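# Seat a flat cable fully in its latched connector

## Task

The flat cable's end sits only partway inside its connector: lift the connector's latch open, slide the cable end in until it is fully seated, then close the latch back down.

## Robot and tools

Robot: two six-joint arms, left_arm and right_arm, each with a two-finger gripper. In the scene frame the origin is at table-top height midway between the nominal bases, +z points up, +x points out over the table, and left_arm is on the +y side (arm names do not match image sides). Calibrated bases: left_arm at (+0.065, +0.414, 0) m, quat_wxyz (+1.000, 0, 0, +0.005); right_arm at (-0.055, -0.356, 0) m, quat_wxyz (+1.000, 0, 0, -0.014). A camera stand is behind the arms.

Frames: every hand pose, velocity, target and wrist-camera pose an arm reports is in that arm's own base frame; fixed cameras and the table use the scene frame. Gripper axes: fingers point along +z, open and close along y; a block about 10 cm long sticks out toward the gripper's +x and turns with it. end_effector_position is the point between the closed pads; closed fingertips reach about 19 mm past it, fully open ones about 6 mm. Reported positions can be off by a few centimetres.

Row layout (used by execute_actions and move): one flat list of 18 numbers, all in [-1, 1]. First left_arm: dx, dy, dz, rx, ry, rz, then left_gripper position, force_limit, speed; then the same nine for right_arm/right_gripper. Always send all 18 even if one arm is idle. dx..rz are offsets, not poses: they count from that arm's Hand target as it stood when the action or move began, along that arm's base axes, and the arm rotates about its Hand target's position. Scale: 1.0 = 0.6 m or 180 degrees; rx, ry, rz form one rotation vector. A translation longer than 1.0 is shortened. Sending the same offset again moves further. Gripper position: +1 fully open (85 mm), about -0.8 pads touch, -1 closes until blocked. force_limit (-1 soft to +1 hard) and speed (-1 about 20 mm/s, 0 about 85, +1 about 150) together set grip strength; both start at +1. Gripper numbers are absolute commands: to keep a gripper unchanged resend its last three numbers (0 is a real command).

execute_actions(actions, cameras): actions is a list of actions; each action is up to 15 rows, one per 1/30 s step, and a short action repeats its final row. All rows of one action count from the same start pose. Send all-zero pose numbers to hold an arm at its Hand target. An empty actions list returns images and full state.

move(target, speed, blend, stop_force, zero, blocking, cameras): target is one 18-number row or a list of up to 15 rows, each offset from the same starting Hand targets. speed is path speed in m/s, 0.002 to 3.6 (default 0.25), rotations capped at twice that in rad/s; one value or one per target. blend in metres rounds corners (0 means stop at each). stop_force in N (3 to 120, shared by both arms) ends an arm's path on contact; it is unreliable when the gripper rotates, the arm still presses afterwards, and it cannot be combined with blocking=false. Leave it out when backing away from something. zero (only with stop_force) re-zeroes force before the move. Moves do not avoid obstacles; keep paths away from an arm's own base. The move: line reports done, off_target, moving, held or fault, plus limits such as paced or held.

wait(seconds 0 to 10), stop() to brake a running move, zoom_image(camera, region [x0, y0, x1, y1] pixels, at most 504 by 504) on the latest image of cam_head_left, cam_head_right, cam_left_wrist or cam_right_wrist (all 896x504), zero_wrist_force(arm) to re-zero one wrist sensor, finished_scene(scene) with the current scene number once the cable is seated and latched.

Results: Hand target is the last commanded pose (after orientation is clipped to within 32 degrees of the measured one); the gripper often rests a little short of it, and the next command, even zeros, asks for it again. Joint velocities may read within noise. Wrist force/torque are in the end-effector axes, a push reads as force from the surface into the arm; a third line shows the peak since last shown. object_status: 0 moving, 1 blocked while opening, 2 blocked while closing (a grip), 3 reached position. position_measured is in counts: 3 open, 78 about 60 mm, 130 about 40 mm, 180 about 20 mm, 230 pads together. Joint torques include gravity and are noisy. MOTOR HOT appears near 70 C; 85 C brakes the arm for 30 to 60 s.

Avoid: joint contact torque at its limit (142 N m for the three big joints, 26.6 for wrists) or about 150 N outside force causes a 10 s arm stop. Arms are stiff, so a target even slightly beyond firm contact can fault; approach the latch and cable slowly, with small offsets and a low stop_force. Do not collide the arms or let one grip the other's fingers. Do not slam, hit fixed things, or squeeze hard on parts that still rest on the table; never let anything fall off the table. Keep motion smooth and efforts modest.

Each tool is called after ">>>" by a JSON object that holds its "api" and its "payload".

## Session

>>> {"api": "execute_actions", "payload": {"actions": []}}

Scene clock: 0.00 s.
left_arm: end_effector_position=(+0.2248, +0.1541, +0.2921) position_measured=3 object_status=3 end_effector_quat_wxyz=(+0.003, +0.288, +0.957, +0.001) | right_arm: end_effector_position=(+0.4050, +0.0511, +0.3517) position_measured=3 object_status=3 end_effector_quat_wxyz=(-0.160, +0.467, +0.821, +0.287)
Joint positions: left_arm=[0.091 -2.209 2.095 -1.464 -1.572 0.676] | right_arm=[3.204 -1.347 -1.869 -1.442 2.238 1.115]
Joint velocities: within noise
Joint torques (N m): no reading
Motor temperatures (°C): left_arm=[30 26 32 34 38 39] | right_arm=[26 30 31 35 38 34]
Wrist force (N): no reading
Wrist torque (N m): no reading
Wrist force, peak (N): no reading
Hand target: left_arm +0.2248, +0.1541, +0.2921; +0.003, +0.288, +0.957, +0.001 | right_arm +0.4050, +0.0511, +0.3517; -0.160, +0.467, +0.821, +0.287
Tool commands: left_gripper/position=+1.0 left_gripper/force_limit=+1.0 left_gripper/speed=+1.0 right_gripper/position=+1.0 right_gripper/force_limit=+1.0 right_gripper/speed=+1.0

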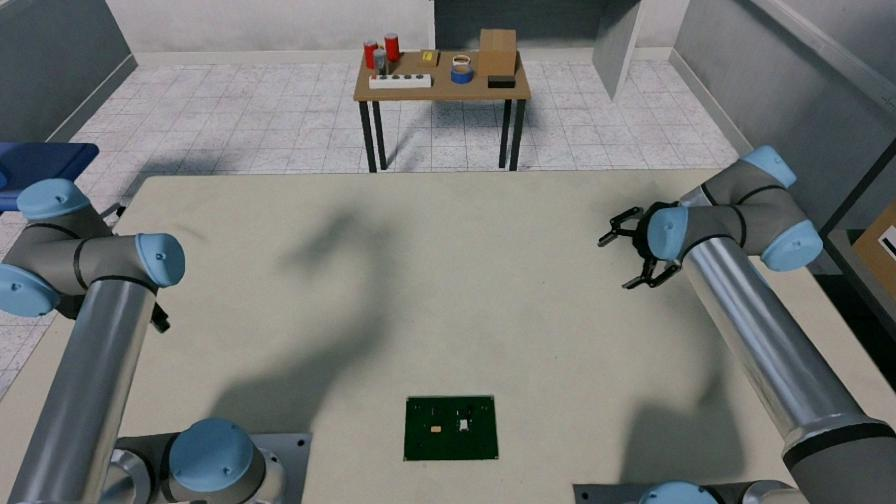

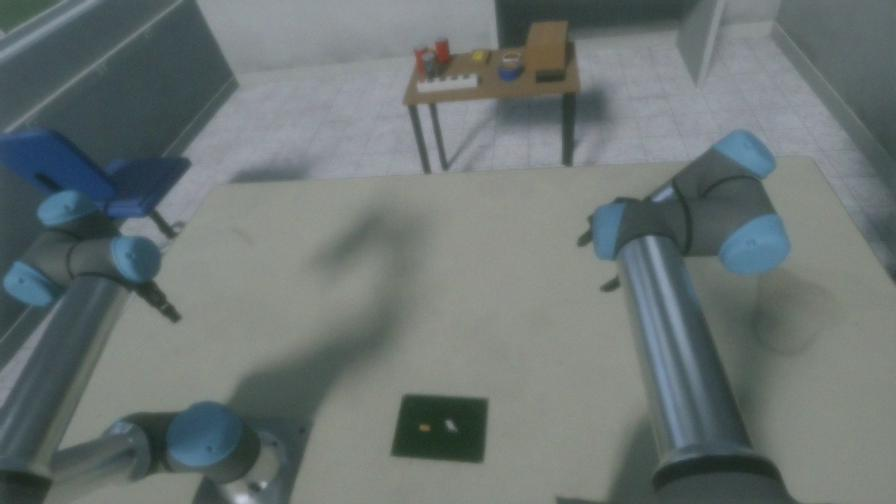

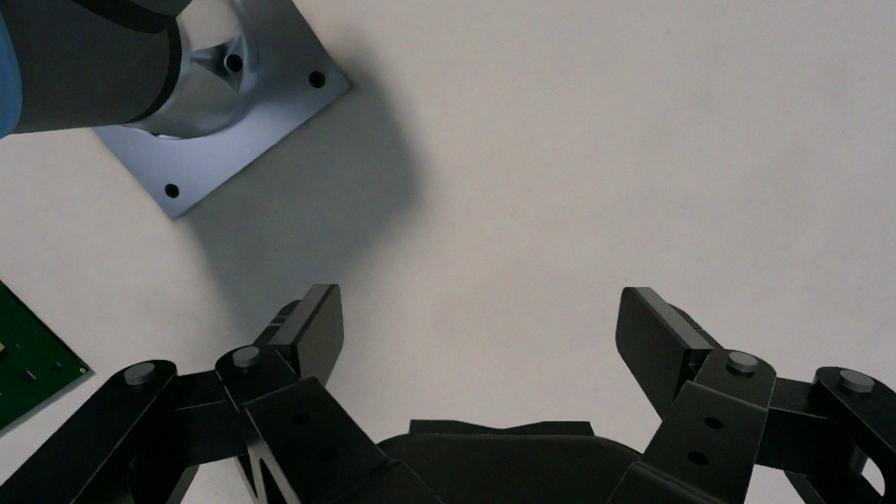

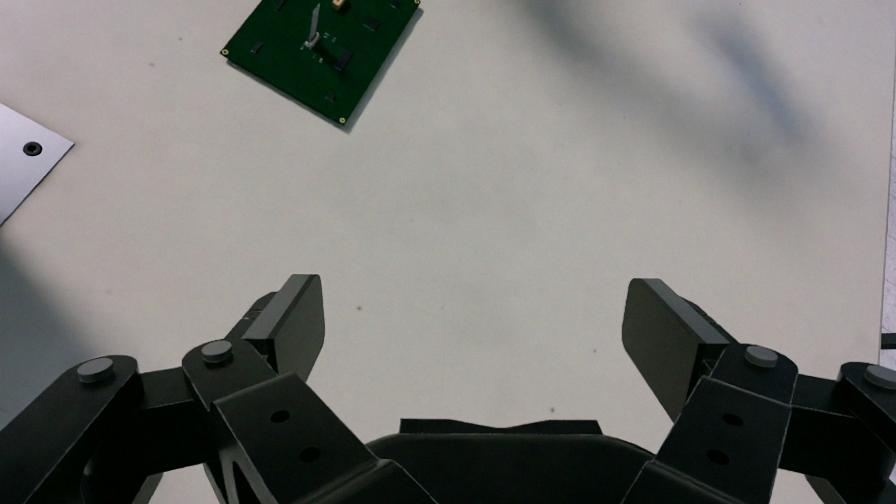

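>>> {"api": "zoom_image", "payload": {"camera": "cam_head_left", "region": [395, 385, 507, 470]}}

>>> {"api": "zoom_image", "payload": {"camera": "cam_right_wrist", "region": [210, 0, 430, 140]}}

>>> {"api": "zoom_image", "payload": {"camera": "cam_head_right", "region": [380, 385, 500, 470]}}

>>> {"api": "zoom_image", "payload": {"camera": "cam_left_wrist", "region": [0, 270, 120, 440]}}

Scaled by 4.500 from the camera's 896x504 image, which has a finer 1280x720 frame.

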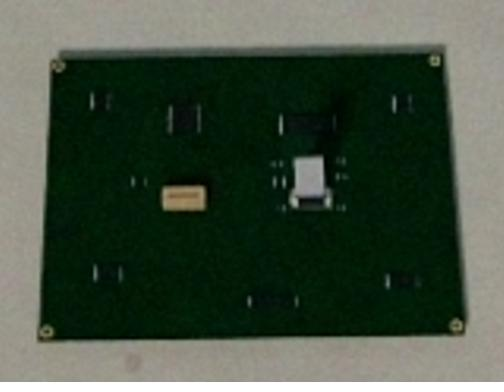

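Scaled by 2.291 from the camera's 896x504 image, which has a finer 1280x720 frame.

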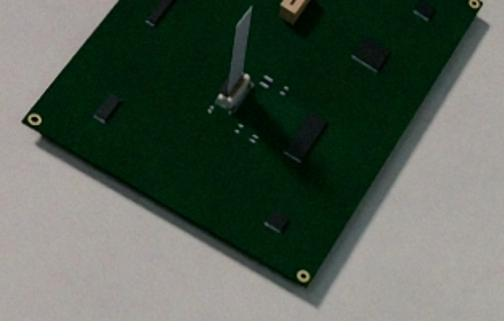

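Scaled by 4.200 from the camera's 896x504 image, which has a finer 1280x720 frame.

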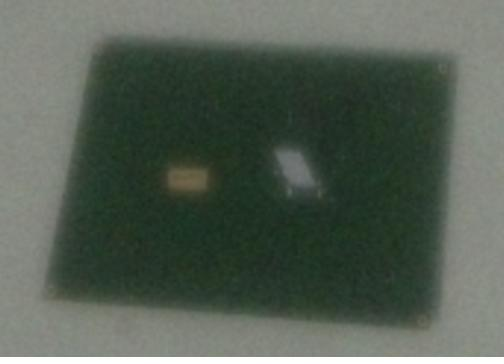

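Scaled by 2.965 from the camera's 896x504 image, which has a finer 1280x720 frame.

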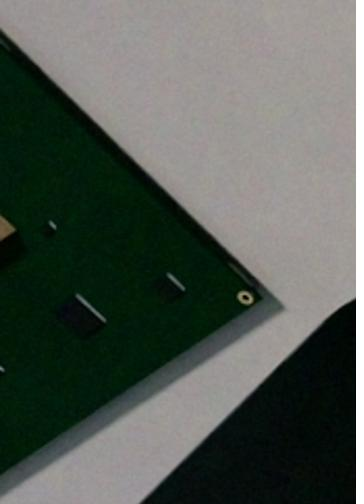

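>>> {"api": "move", "payload": {"target": [0,0,0,0,0,0,1,1,1,-0.24,0.27,-0.36,0,0,0,1,1,1], "cameras": ["cam_right_wrist", "cam_head_left"]}}

Scene clock: 3.50 s.
left_arm: end_effector_position=(+0.2248, +0.1541, +0.2921) position_measured=3 object_status=3 end_effector_quat_wxyz=(+0.003, +0.288, +0.957, +0.001) | right_arm: end_effector_position=(+0.2610, +0.2131, +0.1358) position_measured=3 object_status=3 end_effector_quat_wxyz=(-0.160, +0.467, +0.821, +0.287)
Joint positions: left_arm=[0.091 -2.209 2.095 -1.464 -1.572 0.676] | right_arm=[3.871 -1.235 -2.677 -0.311 2.048 1.885]
Joint torques (N m): left_arm=[0.09 1.67 -25.19 -2.54 0.16 -0.1] | right_arm=[11.78 -3.57 10.32 5.58 -1.05 1.89]
Wrist force (N): left_arm=[0.4 0.0 0.1] | right_arm=[0.1 0.0 -0.2]
Wrist torque (N m): left_arm=[0.01 -0.06 0.00] | right_arm=[0.00 -0.01 -0.03]
Wrist force, peak (N): left_arm=[0.7 0.2 -0.1] | right_arm=[-0.1 0.5 -1.5]
Hand target: left_arm +0.2248, +0.1541, +0.2921; +0.003, +0.288, +0.957, +0.001 | right_arm +0.2610, +0.2131, +0.1357; -0.160, +0.467, +0.821, +0.287
Off the commanded pose: left_arm 0.000 m, 0 deg | right_arm 0.000 m, 0 deg.
move: done
camera_calibration:
cam_right_wrist: T_world_to_cam=[[0.847936, 0.409664, 0.336421, -0.346657], [0.494262, -0.840373, -0.222436, 0.096125], [0.191595, 0.354892, -0.915064, 0.126743], [0, 0, 0, 1]] pos_world=[0.222149, 0.177814, 0.253983]
Images, in order (width x height): cam_head_left 896x504, cam_right_wrist 896x504.

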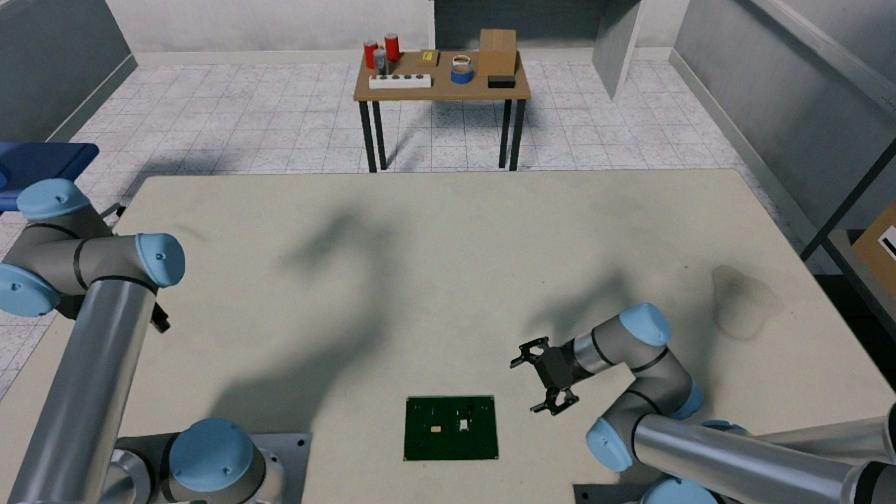

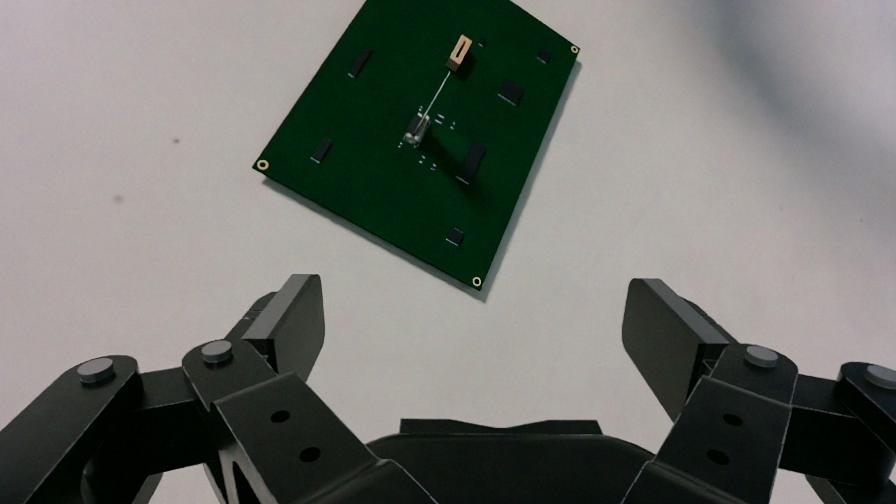

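>>> {"api": "zoom_image", "payload": {"camera": "cam_right_wrist", "region": [370, 20, 500, 190]}}

Scaled by 2.965 from the camera's 896x504 image, which has a finer 1280x720 frame.

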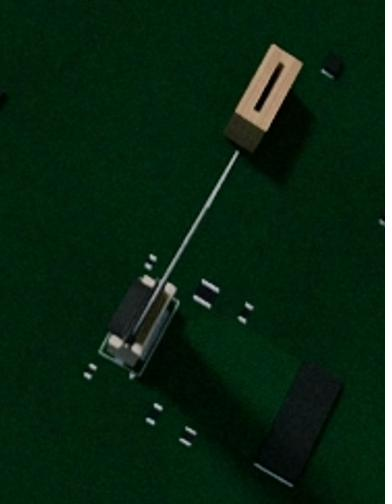

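>>> {"api": "move", "payload": {"target": [0,0,0,0,0,0,1,1,1,-0.044,0.2115,0.09,-0.2638,-0.2311,0.2723,1,1,1], "cameras": ["cam_right_wrist", "cam_head_left"]}}

Scene clock: 8.23 s.
left_arm: end_effector_position=(+0.2248, +0.1541, +0.2921) position_measured=3 object_status=3 end_effector_quat_wxyz=(+0.003, +0.288, +0.957, +0.001) | right_arm: end_effector_position=(+0.2346, +0.3399, +0.1897) position_measured=3 object_status=3 end_effector_quat_wxyz=(+0.217, +0.000, +0.976, -0.001)
Joint positions: left_arm=[0.091 -2.209 2.095 -1.464 -1.572 0.676] | right_arm=[4.734 -1.267 -2.251 -1.205 1.134 1.595]
Joint torques (N m): left_arm=[0.28 1.54 -25.11 -2.53 0.03 -0.19] | right_arm=[10.71 1.86 28.28 0.52 -2.54 -2.24]
Wrist force (N): left_arm=[0.3 -0.1 0.0] | right_arm=[2.6 -1.6 0.3]
Wrist torque (N m): left_arm=[-0.01 -0.05 0.01] | right_arm=[-0.44 0.07 0.12]
Wrist force, peak (N): left_arm=[0.8 -0.3 -0.2] | right_arm=[2.7 -1.7 0.6]
Hand target: left_arm +0.2248, +0.1541, +0.2921; +0.003, +0.288, +0.957, +0.001 | right_arm +0.2346, +0.3400, +0.1897; +0.217, +0.000, +0.976, -0.001
Off the commanded pose: left_arm 0.000 m, 0 deg | right_arm 0.000 m, 0 deg.
move: done
camera_calibration:
cam_right_wrist: T_world_to_cam=[[-0.0208265, 0.999774, -0.00421572, -0.326656], [0.704427, 0.017666, 0.709557, -0.289952], [0.709471, 0.0118079, -0.704636, 0.0913113], [0, 0, 0, 1]] pos_world=[0.132664, 0.330626, 0.268702]
Images, in order (width x height): cam_head_left 896x504, cam_right_wrist 896x504.

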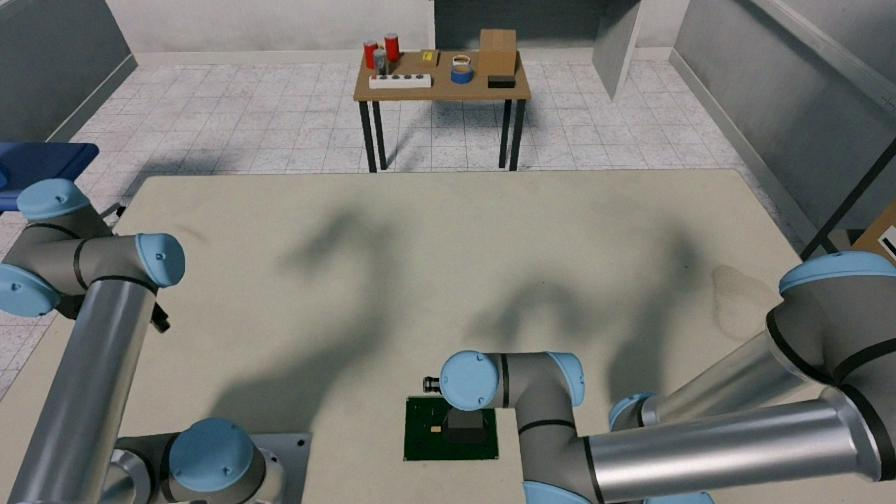

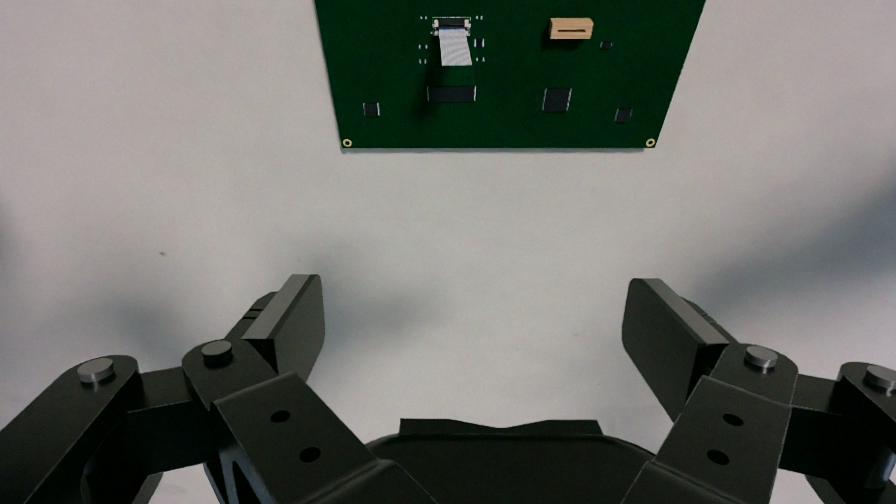

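>>> {"api": "zoom_image", "payload": {"camera": "cam_right_wrist", "region": [400, 5, 500, 75]}}

Scaled by 5.040 from the camera's 896x504 image, which has a finer 1280x720 frame.

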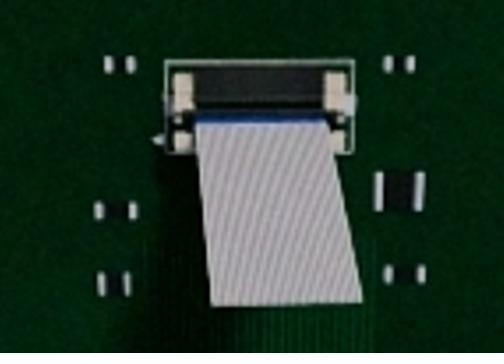

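>>> {"api": "move", "payload": {"target": [0,0,0,0,0,0,1,1,1,-0.0377,0.001,-0.1537,0,0,0,1,1,1], "cameras": ["cam_right_wrist"]}}

>>> {"api": "zoom_image", "payload": {"camera": "cam_right_wrist", "region": [390, 120, 510, 230]}}

Scene clock: 10.17 s.
left_arm: end_effector_position=(+0.2248, +0.1541, +0.2921) position_measured=3 object_status=3 end_effector_quat_wxyz=(+0.003, +0.288, +0.957, +0.001) | right_arm: end_effector_position=(+0.2119, +0.3406, +0.0976) position_measured=3 object_status=3 end_effector_quat_wxyz=(+0.217, +0.000, +0.976, -0.001)
Joint positions: left_arm=[0.091 -2.209 2.095 -1.464 -1.572 0.676] | right_arm=[4.802 -1.394 -2.426 -0.935 1.136 1.669]
Joint torques (N m): left_arm=[0.32 1.95 -25.03 -2.58 0.06 -0.07] | right_arm=[10.88 3.93 13.02 4.71 -2.97 0.68]
Wrist force (N): left_arm=[0.6 -0.2 -0.1] | right_arm=[2.7 -1.7 0.5]
Wrist torque (N m): left_arm=[-0.04 -0.09 0.00] | right_arm=[-0.45 0.06 0.03]
Wrist force, peak (N): left_arm=[0.7 -0.1 -0.2] | right_arm=[3.8 -1.8 1.5]
Hand target: left_arm +0.2248, +0.1541, +0.2921; +0.003, +0.288, +0.957, +0.001 | right_arm +0.2119, +0.3406, +0.0975; +0.217, +0.000, +0.976, -0.001
Off the commanded pose: left_arm 0.000 m, 0 deg | right_arm 0.000 m, 0 deg.
move: done
camera_calibration:
cam_right_wrist: T_world_to_cam=[[-0.0210387, 0.999768, -0.00457352, -0.328026], [0.70427, 0.018067, 0.709703, -0.208834], [0.709621, 0.0117103, -0.704487, 0.0424311], [0, 0, 0, 1]] pos_world=[0.110064, 0.331227, 0.176602]
Images, in order (width x height): cam_right_wrist 896x504.

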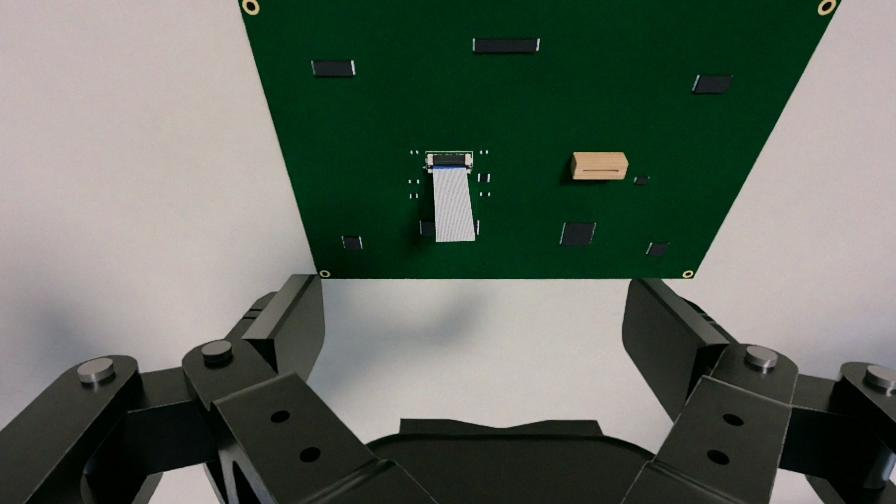

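Scaled by 4.200 from the camera's 896x504 image, which has a finer 1280x720 frame.

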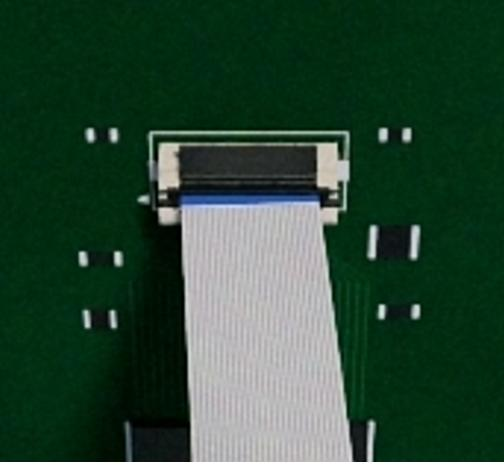

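>>> {"api": "move", "payload": {"target": [0,0,0,0,0,0,1,1,1,0.12,0.0025,-0.021,0,0.2506,0,1,1,1], "cameras": ["cam_right_wrist"]}}

>>> {"api": "zoom_image", "payload": {"camera": "cam_right_wrist", "region": [390, 80, 510, 190]}}

Scene clock: 13.73 s.
left_arm: end_effector_position=(+0.2248, +0.1541, +0.2921) position_measured=3 object_status=3 end_effector_quat_wxyz=(+0.003, +0.288, +0.957, +0.001) | right_arm: end_effector_position=(+0.2839, +0.3421, +0.0849) position_measured=3 object_status=3 end_effector_quat_wxyz=(-0.174, -0.001, +0.985, +0.000)
Joint positions: left_arm=[0.091 -2.209 2.095 -1.464 -1.572 0.676] | right_arm=[4.152 -1.751 -2.034 -1.12 1.865 0.981]
Joint torques (N m): left_arm=[0.18 1.28 -24.89 -2.56 0.12 -0.07] | right_arm=[-12.72 18.71 24.17 -0.03 2.72 -2.09]
Wrist force (N): left_arm=[0.2 0.0 -0.1] | right_arm=[0.6 0.2 0.3]
Wrist torque (N m): left_arm=[0.01 -0.03 0.00] | right_arm=[-0.15 -0.01 0.09]
Wrist force, peak (N): left_arm=[0.6 -0.2 -0.1] | right_arm=[3.1 -1.7 0.3]
Hand target: left_arm +0.2248, +0.1541, +0.2921; +0.003, +0.288, +0.957, +0.001 | right_arm +0.2839, +0.3421, +0.0849; -0.174, -0.001, +0.985, +0.000
Off the commanded pose: left_arm 0.000 m, 0 deg | right_arm 0.000 m, 0 deg.
move: done
camera_calibration:
cam_right_wrist: T_world_to_cam=[[-0.0179927, 0.999769, 0.0117699, -0.330334], [0.999836, 0.0179664, 0.00233748, -0.274398], [0.00212548, 0.01181, -0.999928, 0.208369], [0, 0, 0, 1]] pos_world=[0.267966, 0.332726, 0.212884]
Images, in order (width x height): cam_right_wrist 896x504.

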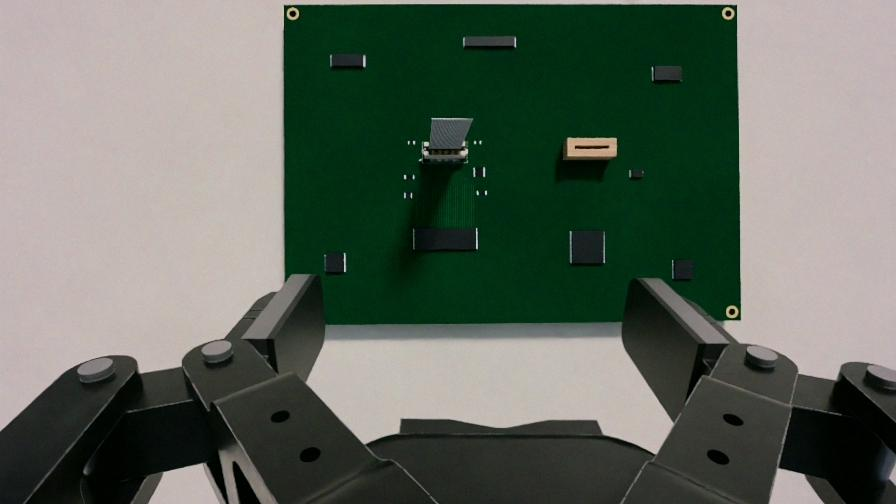

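Scaled by 4.200 from the camera's 896x504 image, which has a finer 1280x720 frame.

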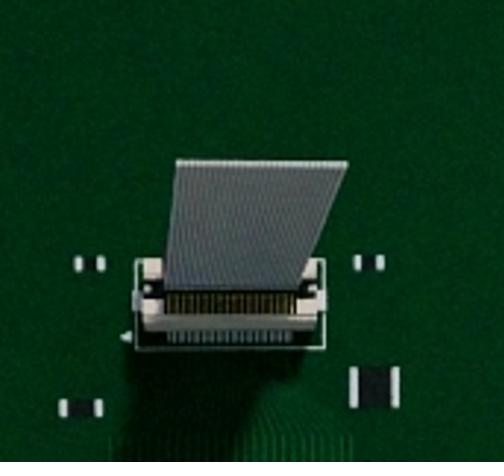

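>>> {"api": "move", "payload": {"target": [[0,0,0,0,0,0,1,1,1,-0.11,-0.11,0.12,0.26,-0.26,0.4496,1,1,1],[0,0,0,0,0,0,1,1,1,-0.1115,-0.087,-0.008,0.26,-0.26,0.4496,1,1,1]], "blend": [0.02,0], "cameras": ["cam_right_wrist","cam_head_left"]}}

>>> {"api": "zoom_image", "payload": {"camera": "cam_right_wrist", "region": [390, 120, 510, 230]}}

Scene clock: 19.93 s.
left_arm: end_effector_position=(+0.2248, +0.1541, +0.2921) position_measured=3 object_status=3 end_effector_quat_wxyz=(+0.003, +0.288, +0.957, +0.001) | right_arm: end_effector_position=(+0.2170, +0.2899, +0.0802) position_measured=3 object_status=3 end_effector_quat_wxyz=(-0.242, +0.665, -0.664, -0.241)
Joint positions: left_arm=[0.091 -2.209 2.095 -1.464 -1.572 0.676] | right_arm=[4.226 -1.574 -2.8 0.301 1.875 -0.387]
Joint torques (N m): left_arm=[0.8 1.46 -25.05 -2.39 0.04 -0.1] | right_arm=[-12.11 0.22 4.12 5.45 3.03 1.84]
Wrist force (N): left_arm=[0.2 0.1 -0.2] | right_arm=[3.0 -2.2 0.4]
Wrist torque (N m): left_arm=[0.01 -0.04 0.00] | right_arm=[-0.51 0.15 0.05]
Wrist force, peak (N): left_arm=[0.8 0.0 -0.2] | right_arm=[4.0 -1.7 0.7]
Hand target: left_arm +0.2248, +0.1541, +0.2921; +0.003, +0.288, +0.957, +0.001 | right_arm +0.2170, +0.2899, +0.0801; -0.243, +0.665, -0.664, -0.241
Off the commanded pose: left_arm 0.000 m, 0 deg | right_arm 0.000 m, 0 deg.
move: done
camera_calibration:
cam_right_wrist: T_world_to_cam=[[-0.999756, -0.0196883, -0.0100014, 0.230986], [-0.0184649, 0.496899, 0.867612, -0.193726], [-0.0121121, 0.867585, -0.497141, -0.0808829], [0, 0, 0, 1]] pos_world=[0.226373, 0.170983, 0.130179]
Images, in order (width x height): cam_head_left 896x504, cam_right_wrist 896x504.

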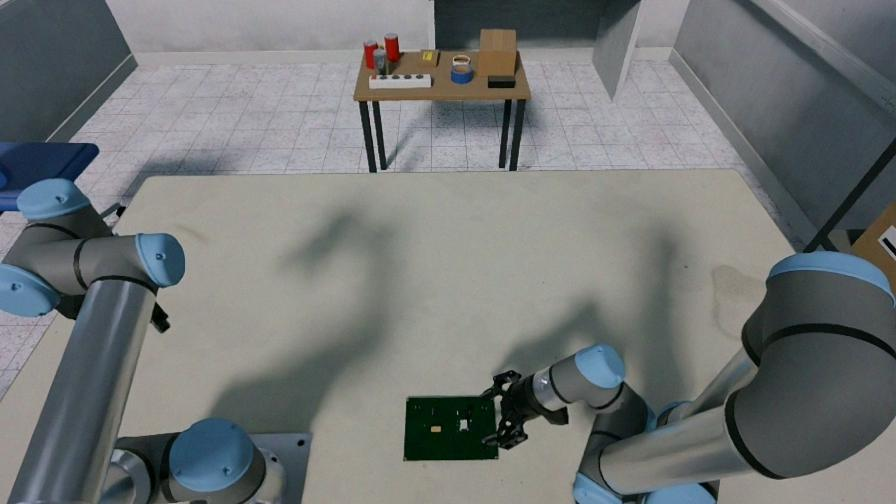

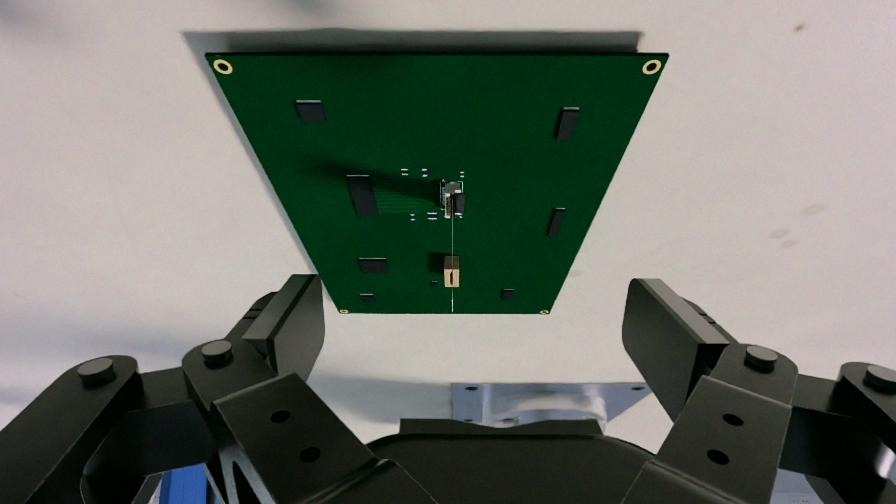

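Scaled by 4.200 from the camera's 896x504 image, which has a finer 1280x720 frame.

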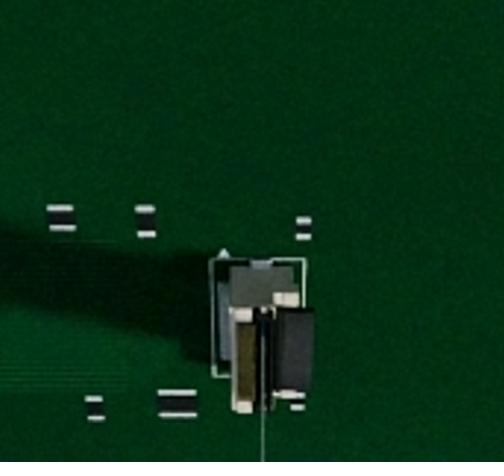

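>>> {"api": "move", "payload": {"target": [0,0,0,0,0,0,1,1,1,0,0.0225,-0.0483,0.0556,0,0,1,1,1], "cameras": ["cam_right_wrist"], "speed": 0.12}}

>>> {"api": "zoom_image", "payload": {"camera": "cam_right_wrist", "region": [400, 160, 520, 270]}}

Scene clock: 22.40 s.
left_arm: end_effector_position=(+0.2248, +0.1541, +0.2921) position_measured=3 object_status=3 end_effector_quat_wxyz=(+0.003, +0.288, +0.957, +0.001) | right_arm: end_effector_position=(+0.2171, +0.3034, +0.0512) position_measured=3 object_status=3 end_effector_quat_wxyz=(-0.300, +0.641, -0.640, -0.298)
Joint positions: left_arm=[0.091 -2.209 2.095 -1.464 -1.572 0.676] | right_arm=[4.183 -2.109 -2.824 1.021 1.968 -0.361]
Joint torques (N m): left_arm=[0.55 1.73 -24.8 -2.45 -0.04 -0.04] | right_arm=[11.35 13.62 -8.69 5.31 -1.5 1.77]
Wrist force (N): left_arm=[0.4 -0.1 0.1] | right_arm=[3.0 -2.4 -0.2]
Wrist torque (N m): left_arm=[-0.02 -0.05 0.00] | right_arm=[-0.54 0.22 0.07]
Wrist force, peak (N): left_arm=[0.6 0.0 -0.2] | right_arm=[3.2 -2.4 0.1]
Hand target: left_arm +0.2248, +0.1541, +0.2921; +0.003, +0.288, +0.957, +0.001 | right_arm +0.2170, +0.3034, +0.0511; -0.300, +0.641, -0.640, -0.298
Off the commanded pose: left_arm 0.000 m, 0 deg | right_arm 0.000 m, 0 deg.
move: done
camera_calibration:
cam_right_wrist: T_world_to_cam=[[-0.999756, -0.01765, -0.0132705, 0.230612], [-0.0184646, 0.338568, 0.940761, -0.131004], [-0.0121115, 0.940776, -0.338812, -0.137349], [0, 0, 0, 1]] pos_world=[0.226473, 0.177639, 0.0797687]
Images, in order (width x height): cam_right_wrist 896x504.

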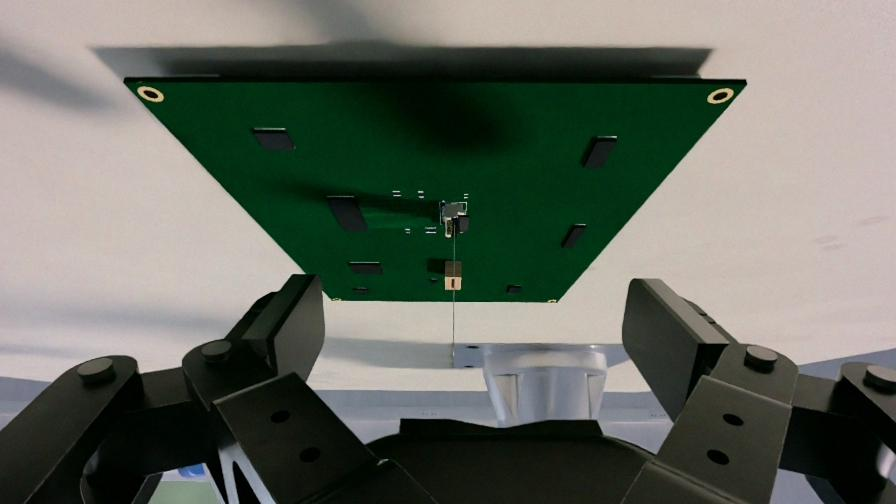

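Scaled by 4.200 from the camera's 896x504 image, which has a finer 1280x720 frame.

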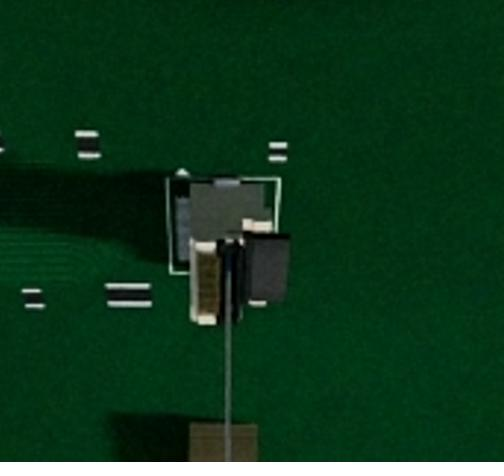

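>>> {"api": "zoom_image", "payload": {"camera": "cam_right_wrist", "region": [200, 250, 450, 504]}}

Scaled by 1.984 from the camera's 896x504 image, which has a finer 1280x720 frame.

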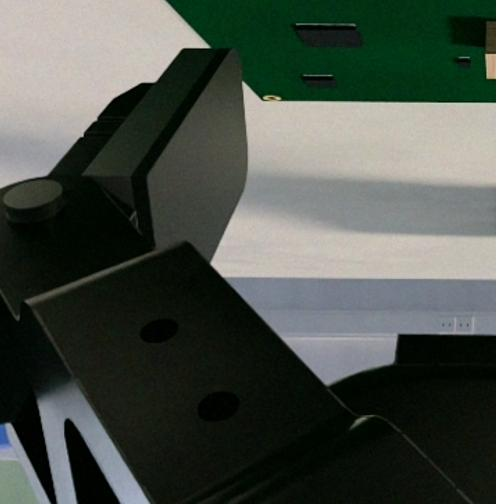

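>>> {"api": "move", "payload": {"target": [[0,0,0,0,0,0,1,1,1,0,-0.03,0.08,0,0,0,1,1,1],[0,0,0,0,0,0,1,1,1,-0.04,0.04,0.16,0,0,-0.5,1,1,1],[0,0,0,0,0,0,1,1,1,-0.0393,0.0627,0.0,0,0,-0.5,1,1,1]], "blend": [0.015,0.02,0], "cameras": ["cam_right_wrist","cam_head_left"]}}

>>> {"api": "zoom_image", "payload": {"camera": "cam_right_wrist", "region": [390, 160, 510, 270]}}

Scene clock: 26.90 s.
left_arm: end_effector_position=(+0.2248, +0.1541, +0.2921) position_measured=3 object_status=3 end_effector_quat_wxyz=(+0.003, +0.288, +0.957, +0.001) | right_arm: end_effector_position=(+0.2168, +0.3006, +0.0565) position_measured=3 object_status=3 end_effector_quat_wxyz=(-0.300, +0.641, -0.641, -0.298)
Joint positions: left_arm=[0.091 -2.209 2.095 -1.464 -1.572 0.676] | right_arm=[4.177 -2.073 -2.831 0.991 1.971 -0.364]
Joint torques (N m): left_arm=[0.62 1.82 -24.68 -2.41 0.01 -0.08] | right_arm=[10.9 14.45 5.37 5.53 -1.61 2.02]
Wrist force (N): left_arm=[0.4 -0.2 -0.2] | right_arm=[2.9 -2.3 0.1]
Wrist torque (N m): left_arm=[-0.03 -0.07 0.01] | right_arm=[-0.51 0.24 0.07]
Wrist force, peak (N): left_arm=[0.9 0.3 0.0] | right_arm=[3.7 -2.0 -2.3]
Hand target: left_arm +0.2248, +0.1541, +0.2921; +0.003, +0.288, +0.957, +0.001 | right_arm +0.2168, +0.3006, +0.0565; -0.300, +0.641, -0.641, -0.298 (not the last commanded pose)
Off the commanded pose: left_arm 0.000 m, 0 deg | right_arm 0.047 m, 90 deg.
move: held (right_arm; a check stopped the path); path passed 0 of 3 targets; limits=held
pose unreachable (right arm): on one or more control steps of this call, first in action 0 (counted from 0), this arm could not follow its commanded pose, so it was not sent that pose on those steps. It may still have moved: this result reports where it is.
cause: moving toward the commanded pose would bring two parts of the arm too close to each other (joints 3 (elbow) and 4 (wrist 1) lie between them).
camera_calibration:
cam_right_wrist: T_world_to_cam=[[-0.99978, -0.0164042, -0.0130925, 0.230006], [-0.0178694, 0.33809, 0.940944, -0.135116], [-0.011009, 0.940971, -0.338308, -0.133249], [0, 0, 0, 1]] pos_world=[0.226074, 0.174838, 0.0850689]
Images, in order (width x height): cam_head_left 896x504, cam_right_wrist 896x504.

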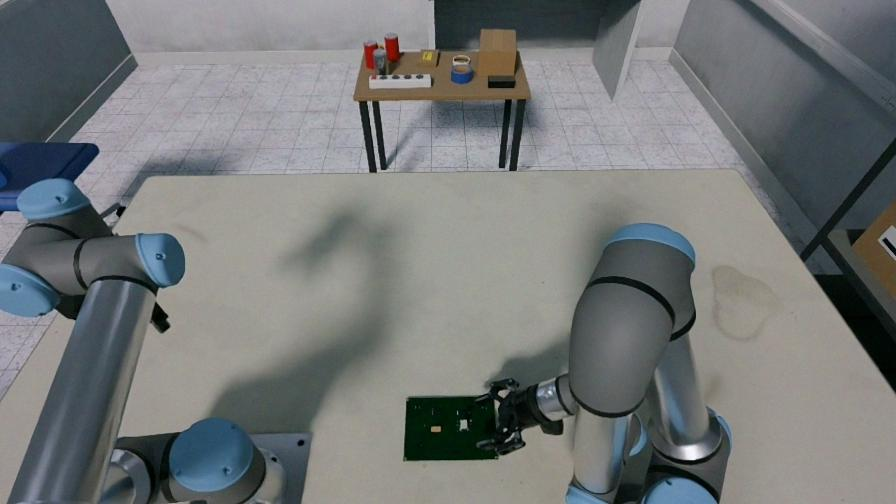

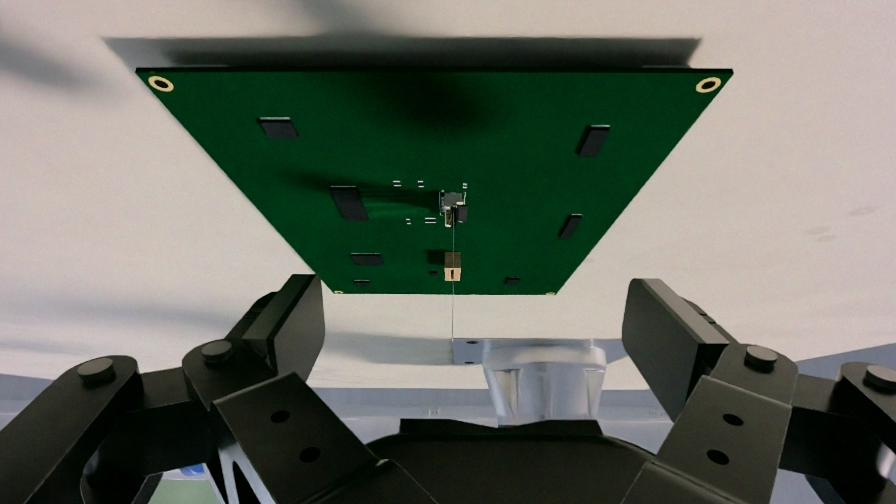

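Scaled by 4.200 from the camera's 896x504 image, which has a finer 1280x720 frame.

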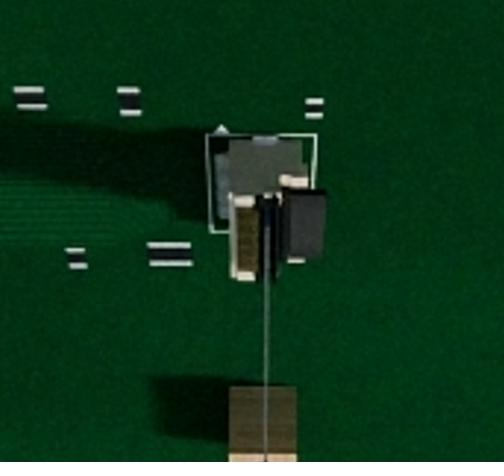

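>>> {"api": "move", "payload": {"target": [[0,0,0,0,0,0,1,1,1,0.03,0,0.08,0,0,0,1,1,1],[0,0,0,0,0,0,1,1,1,0.06,0.05,0.25,0,0,0,1,1,1]], "blend": [0.02,0]}}

Scene clock: 28.73 s.
left_arm: end_effector_position=(+0.2248, +0.1541, +0.2921) position_measured=3 object_status=3 end_effector_quat_wxyz=(+0.003, +0.288, +0.957, +0.001) | right_arm: end_effector_position=(+0.2528, +0.3306, +0.2065) position_measured=3 object_status=3 end_effector_quat_wxyz=(-0.300, +0.641, -0.641, -0.299)
Joint positions: left_arm=[0.091 -2.209 2.095 -1.464 -1.572 0.676] | right_arm=[4.114 -1.337 -2.58 -0.015 2.016 -0.413]
Joint torques (N m): left_arm=[1.09 1.09 -24.67 -2.28 -0.09 -0.16] | right_arm=[10.93 17.47 23.84 1.2 -1.44 -2.28]
Wrist force (N): left_arm=[0.5 0.1 -0.2] | right_arm=[3.1 -2.4 0.0]
Wrist torque (N m): left_arm=[0.01 -0.08 0.00] | right_arm=[-0.54 0.21 0.15]
Wrist force, peak (N): left_arm=[0.5 -0.5 0.0] | right_arm=[4.2 -1.9 0.9]
Hand target: left_arm +0.2248, +0.1541, +0.2921; +0.003, +0.288, +0.957, +0.001 | right_arm +0.2528, +0.3306, +0.2065; -0.300, +0.641, -0.641, -0.298
Off the commanded pose: left_arm 0.000 m, 0 deg | right_arm 0.000 m, 0 deg.
move: done

>>> {"api": "move", "payload": {"target": [[0,0,0,0,0,0,1,1,1,-0.08,0.017,0.0,0,0,-0.5,1,1,1],[0,0,0,0,0,0,1,1,1,-0.095,0.017,-0.22,0,0,-0.5,1,1,1]], "blend": [0.02,0], "cameras": ["cam_right_wrist","cam_head_left"]}}

>>> {"api": "zoom_image", "payload": {"camera": "cam_right_wrist", "region": [390, 160, 510, 270]}}

Scene clock: 33.47 s.
left_arm: end_effector_position=(+0.2248, +0.1541, +0.2921) position_measured=3 object_status=3 end_effector_quat_wxyz=(+0.003, +0.288, +0.957, +0.001) | right_arm: end_effector_position=(+0.1958, +0.3408, +0.0745) position_measured=3 object_status=3 end_effector_quat_wxyz=(+0.423, +0.000, +0.906, -0.001)
Joint positions: left_arm=[0.091 -2.209 2.095 -1.464 -1.572 0.676] | right_arm=[5.117 -1.517 -2.515 -1.123 0.79 2.16]
Joint torques (N m): left_arm=[0.57 1.75 -24.79 -2.3 -0.08 -0.1] | right_arm=[-12.18 6.69 9.14 4.22 -3.55 -2.55]
Wrist force (N): left_arm=[0.3 0.1 0.0] | right_arm=[3.3 -2.4 -0.2]
Wrist torque (N m): left_arm=[0.02 -0.05 0.00] | right_arm=[-0.53 0.18 0.16]
Wrist force, peak (N): left_arm=[0.7 0.2 0.2] | right_arm=[4.3 -2.9 0.4]
Hand target: left_arm +0.2248, +0.1541, +0.2921; +0.003, +0.288, +0.957, +0.001 | right_arm +0.1958, +0.3408, +0.0745; +0.423, +0.000, +0.906, -0.001
Off the commanded pose: left_arm 0.000 m, 0 deg | right_arm 0.000 m, 0 deg.
move: done
camera_calibration:
cam_right_wrist: T_world_to_cam=[[-0.0164042, 0.99978, -0.0130925, -0.328956], [0.33809, 0.0178694, 0.940944, -0.126491], [0.940971, 0.011009, -0.338308, -0.0347181], [0, 0, 0, 1]] pos_world=[0.0700379, 0.331526, 0.102969]
Images, in order (width x height): cam_head_left 896x504, cam_right_wrist 896x504.

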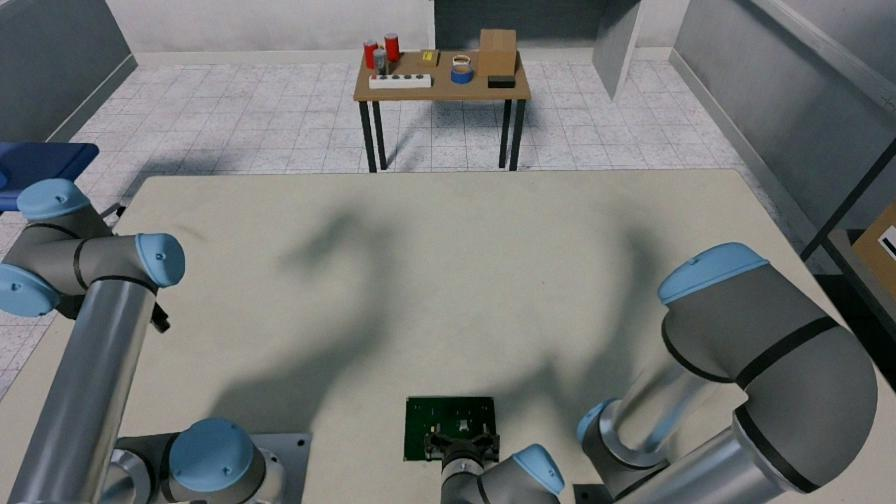

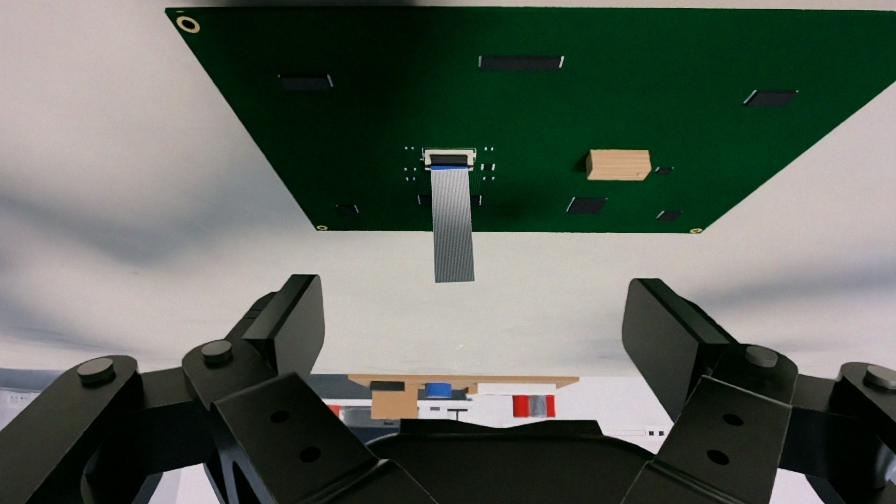

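Scaled by 4.200 from the camera's 896x504 image, which has a finer 1280x720 frame.

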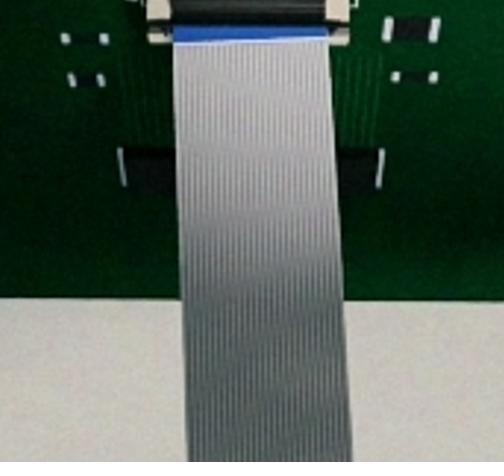

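>>> {"api": "zoom_image", "payload": {"camera": "cam_right_wrist", "region": [410, 140, 490, 185]}}

Scaled by 6.300 from the camera's 896x504 image, which has a finer 1280x720 frame.

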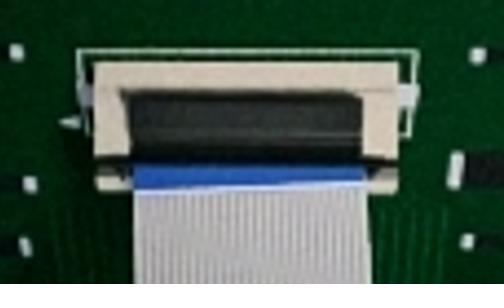

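>>> {"api": "move", "payload": {"target": [[0,0,0,0,0,0,1,1,1,0.0,0,0.15,0,0,0,1,1,1],[0,0,0,0,0,0,1,1,1,0.08,-0.02,0.25,-0.1089,0.1089,0.497,1,1,1],[0,0,0,0,0,0,1,1,1,0.0565,-0.006,0.13,-0.1089,0.1089,0.497,1,1,1]], "blend": [0.03,0.03,0]}}

>>> {"api": "move", "payload": {"target": [0,0,0,0,0,0,1,1,1,0,0,0,0,0,0,-0.2,-1,0], "cameras": ["cam_right_wrist","cam_head_left"]}}

Scene clock: 41.20 s.
left_arm: end_effector_position=(+0.2248, +0.1541, +0.2921) position_measured=3 object_status=3 end_effector_quat_wxyz=(+0.003, +0.288, +0.957, +0.001) | right_arm: end_effector_position=(+0.2297, +0.3372, +0.1525) position_measured=3 object_status=3 end_effector_quat_wxyz=(-0.152, +0.696, -0.684, -0.156)
Joint positions: left_arm=[0.091 -2.209 2.095 -1.464 -1.572 0.676] | right_arm=[4.341 -1.296 -2.459 -0.548 1.734 -0.354]
Joint torques (N m): left_arm=[1.01 1.61 -24.18 -2.32 -0.15 -0.04] | right_arm=[11.04 0.81 13.83 5.39 -1.75 1.89]
Wrist force (N): left_arm=[0.4 0.0 0.0] | right_arm=[2.9 -1.5 0.5]
Wrist torque (N m): left_arm=[0.01 -0.06 0.00] | right_arm=[-0.40 0.02 0.05]
Wrist force, peak (N): left_arm=[0.7 0.3 0.0] | right_arm=[4.3 -2.8 0.6]
Hand target: left_arm +0.2248, +0.1541, +0.2921; +0.003, +0.288, +0.957, +0.001 | right_arm +0.2297, +0.3372, +0.1525; -0.152, +0.696, -0.684, -0.156
Off the commanded pose: left_arm 0.000 m, 0 deg | right_arm 0.000 m, 0 deg.
move: done

Scene clock: 42.23 s.
left_arm: end_effector_position=(+0.2248, +0.1541, +0.2921) position_measured=3 object_status=3 end_effector_quat_wxyz=(+0.003, +0.288, +0.957, +0.001) | right_arm: end_effector_position=(+0.2297, +0.3372, +0.1525) position_measured=154 object_status=0 end_effector_quat_wxyz=(-0.152, +0.696, -0.684, -0.156)
Joint positions: left_arm=[0.091 -2.209 2.095 -1.464 -1.572 0.676] | right_arm=[4.341 -1.296 -2.46 -0.548 1.734 -0.354]
Joint torques (N m): left_arm=[0.69 2.04 -24.13 -2.15 -0.04 -0.05] | right_arm=[11.16 0.36 13.87 5.46 -1.65 1.91]
Wrist force (N): left_arm=[0.5 0.1 0.1] | right_arm=[2.8 -1.6 0.3]
Wrist torque (N m): left_arm=[0.02 -0.07 0.00] | right_arm=[-0.41 0.05 0.05]
Wrist force, peak (N): left_arm=[0.4 -0.1 -0.6] | right_arm=[2.9 -1.4 0.5]
Hand target: left_arm +0.2248, +0.1541, +0.2921; +0.003, +0.288, +0.957, +0.001 | right_arm +0.2297, +0.3372, +0.1525; -0.152, +0.696, -0.684, -0.156
Off the commanded pose: left_arm 0.000 m, 0 deg | right_arm 0.000 m, 0 deg.
move: done
camera_calibration:
cam_right_wrist: T_world_to_cam=[[-0.999293, -0.0375808, -0.00108506, 0.249889], [-0.0272071, 0.702931, 0.710737, -0.323287], [-0.0259474, 0.710264, -0.703457, 0.00178994], [0, 0, 0, 1]] pos_world=[0.240963, 0.235368, 0.231302]
Images, in order (width x height): cam_head_left 896x504, cam_right_wrist 896x504.

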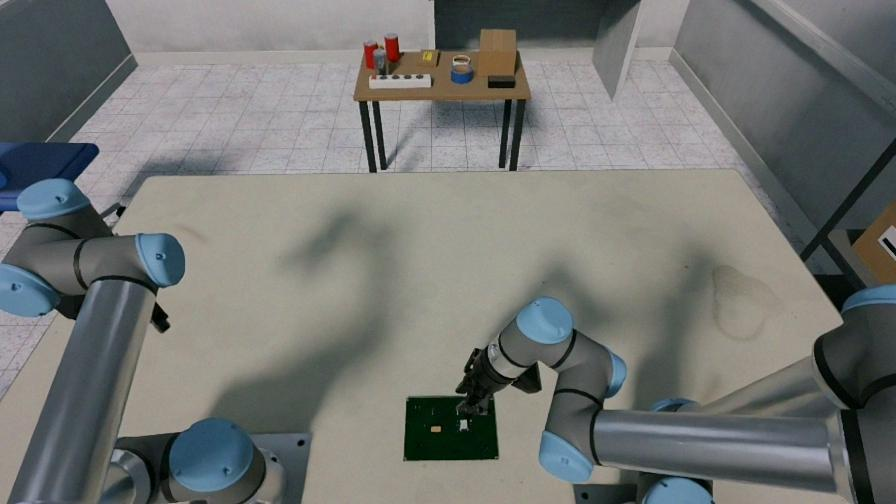

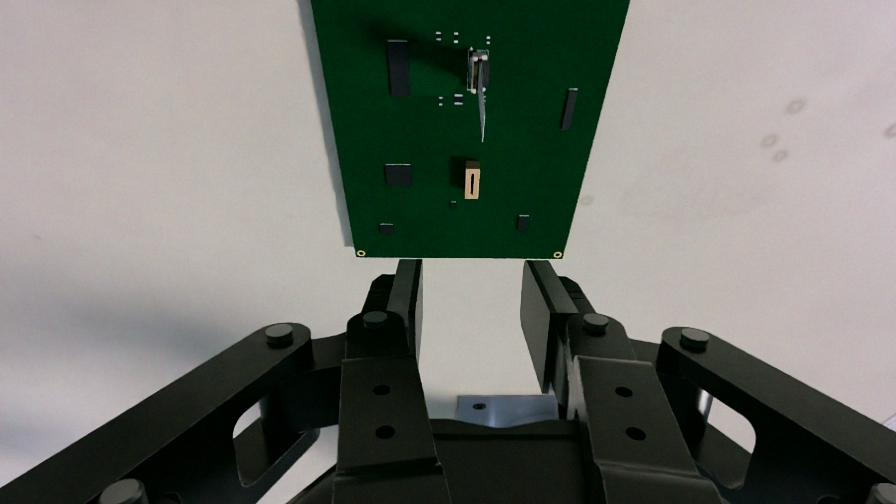

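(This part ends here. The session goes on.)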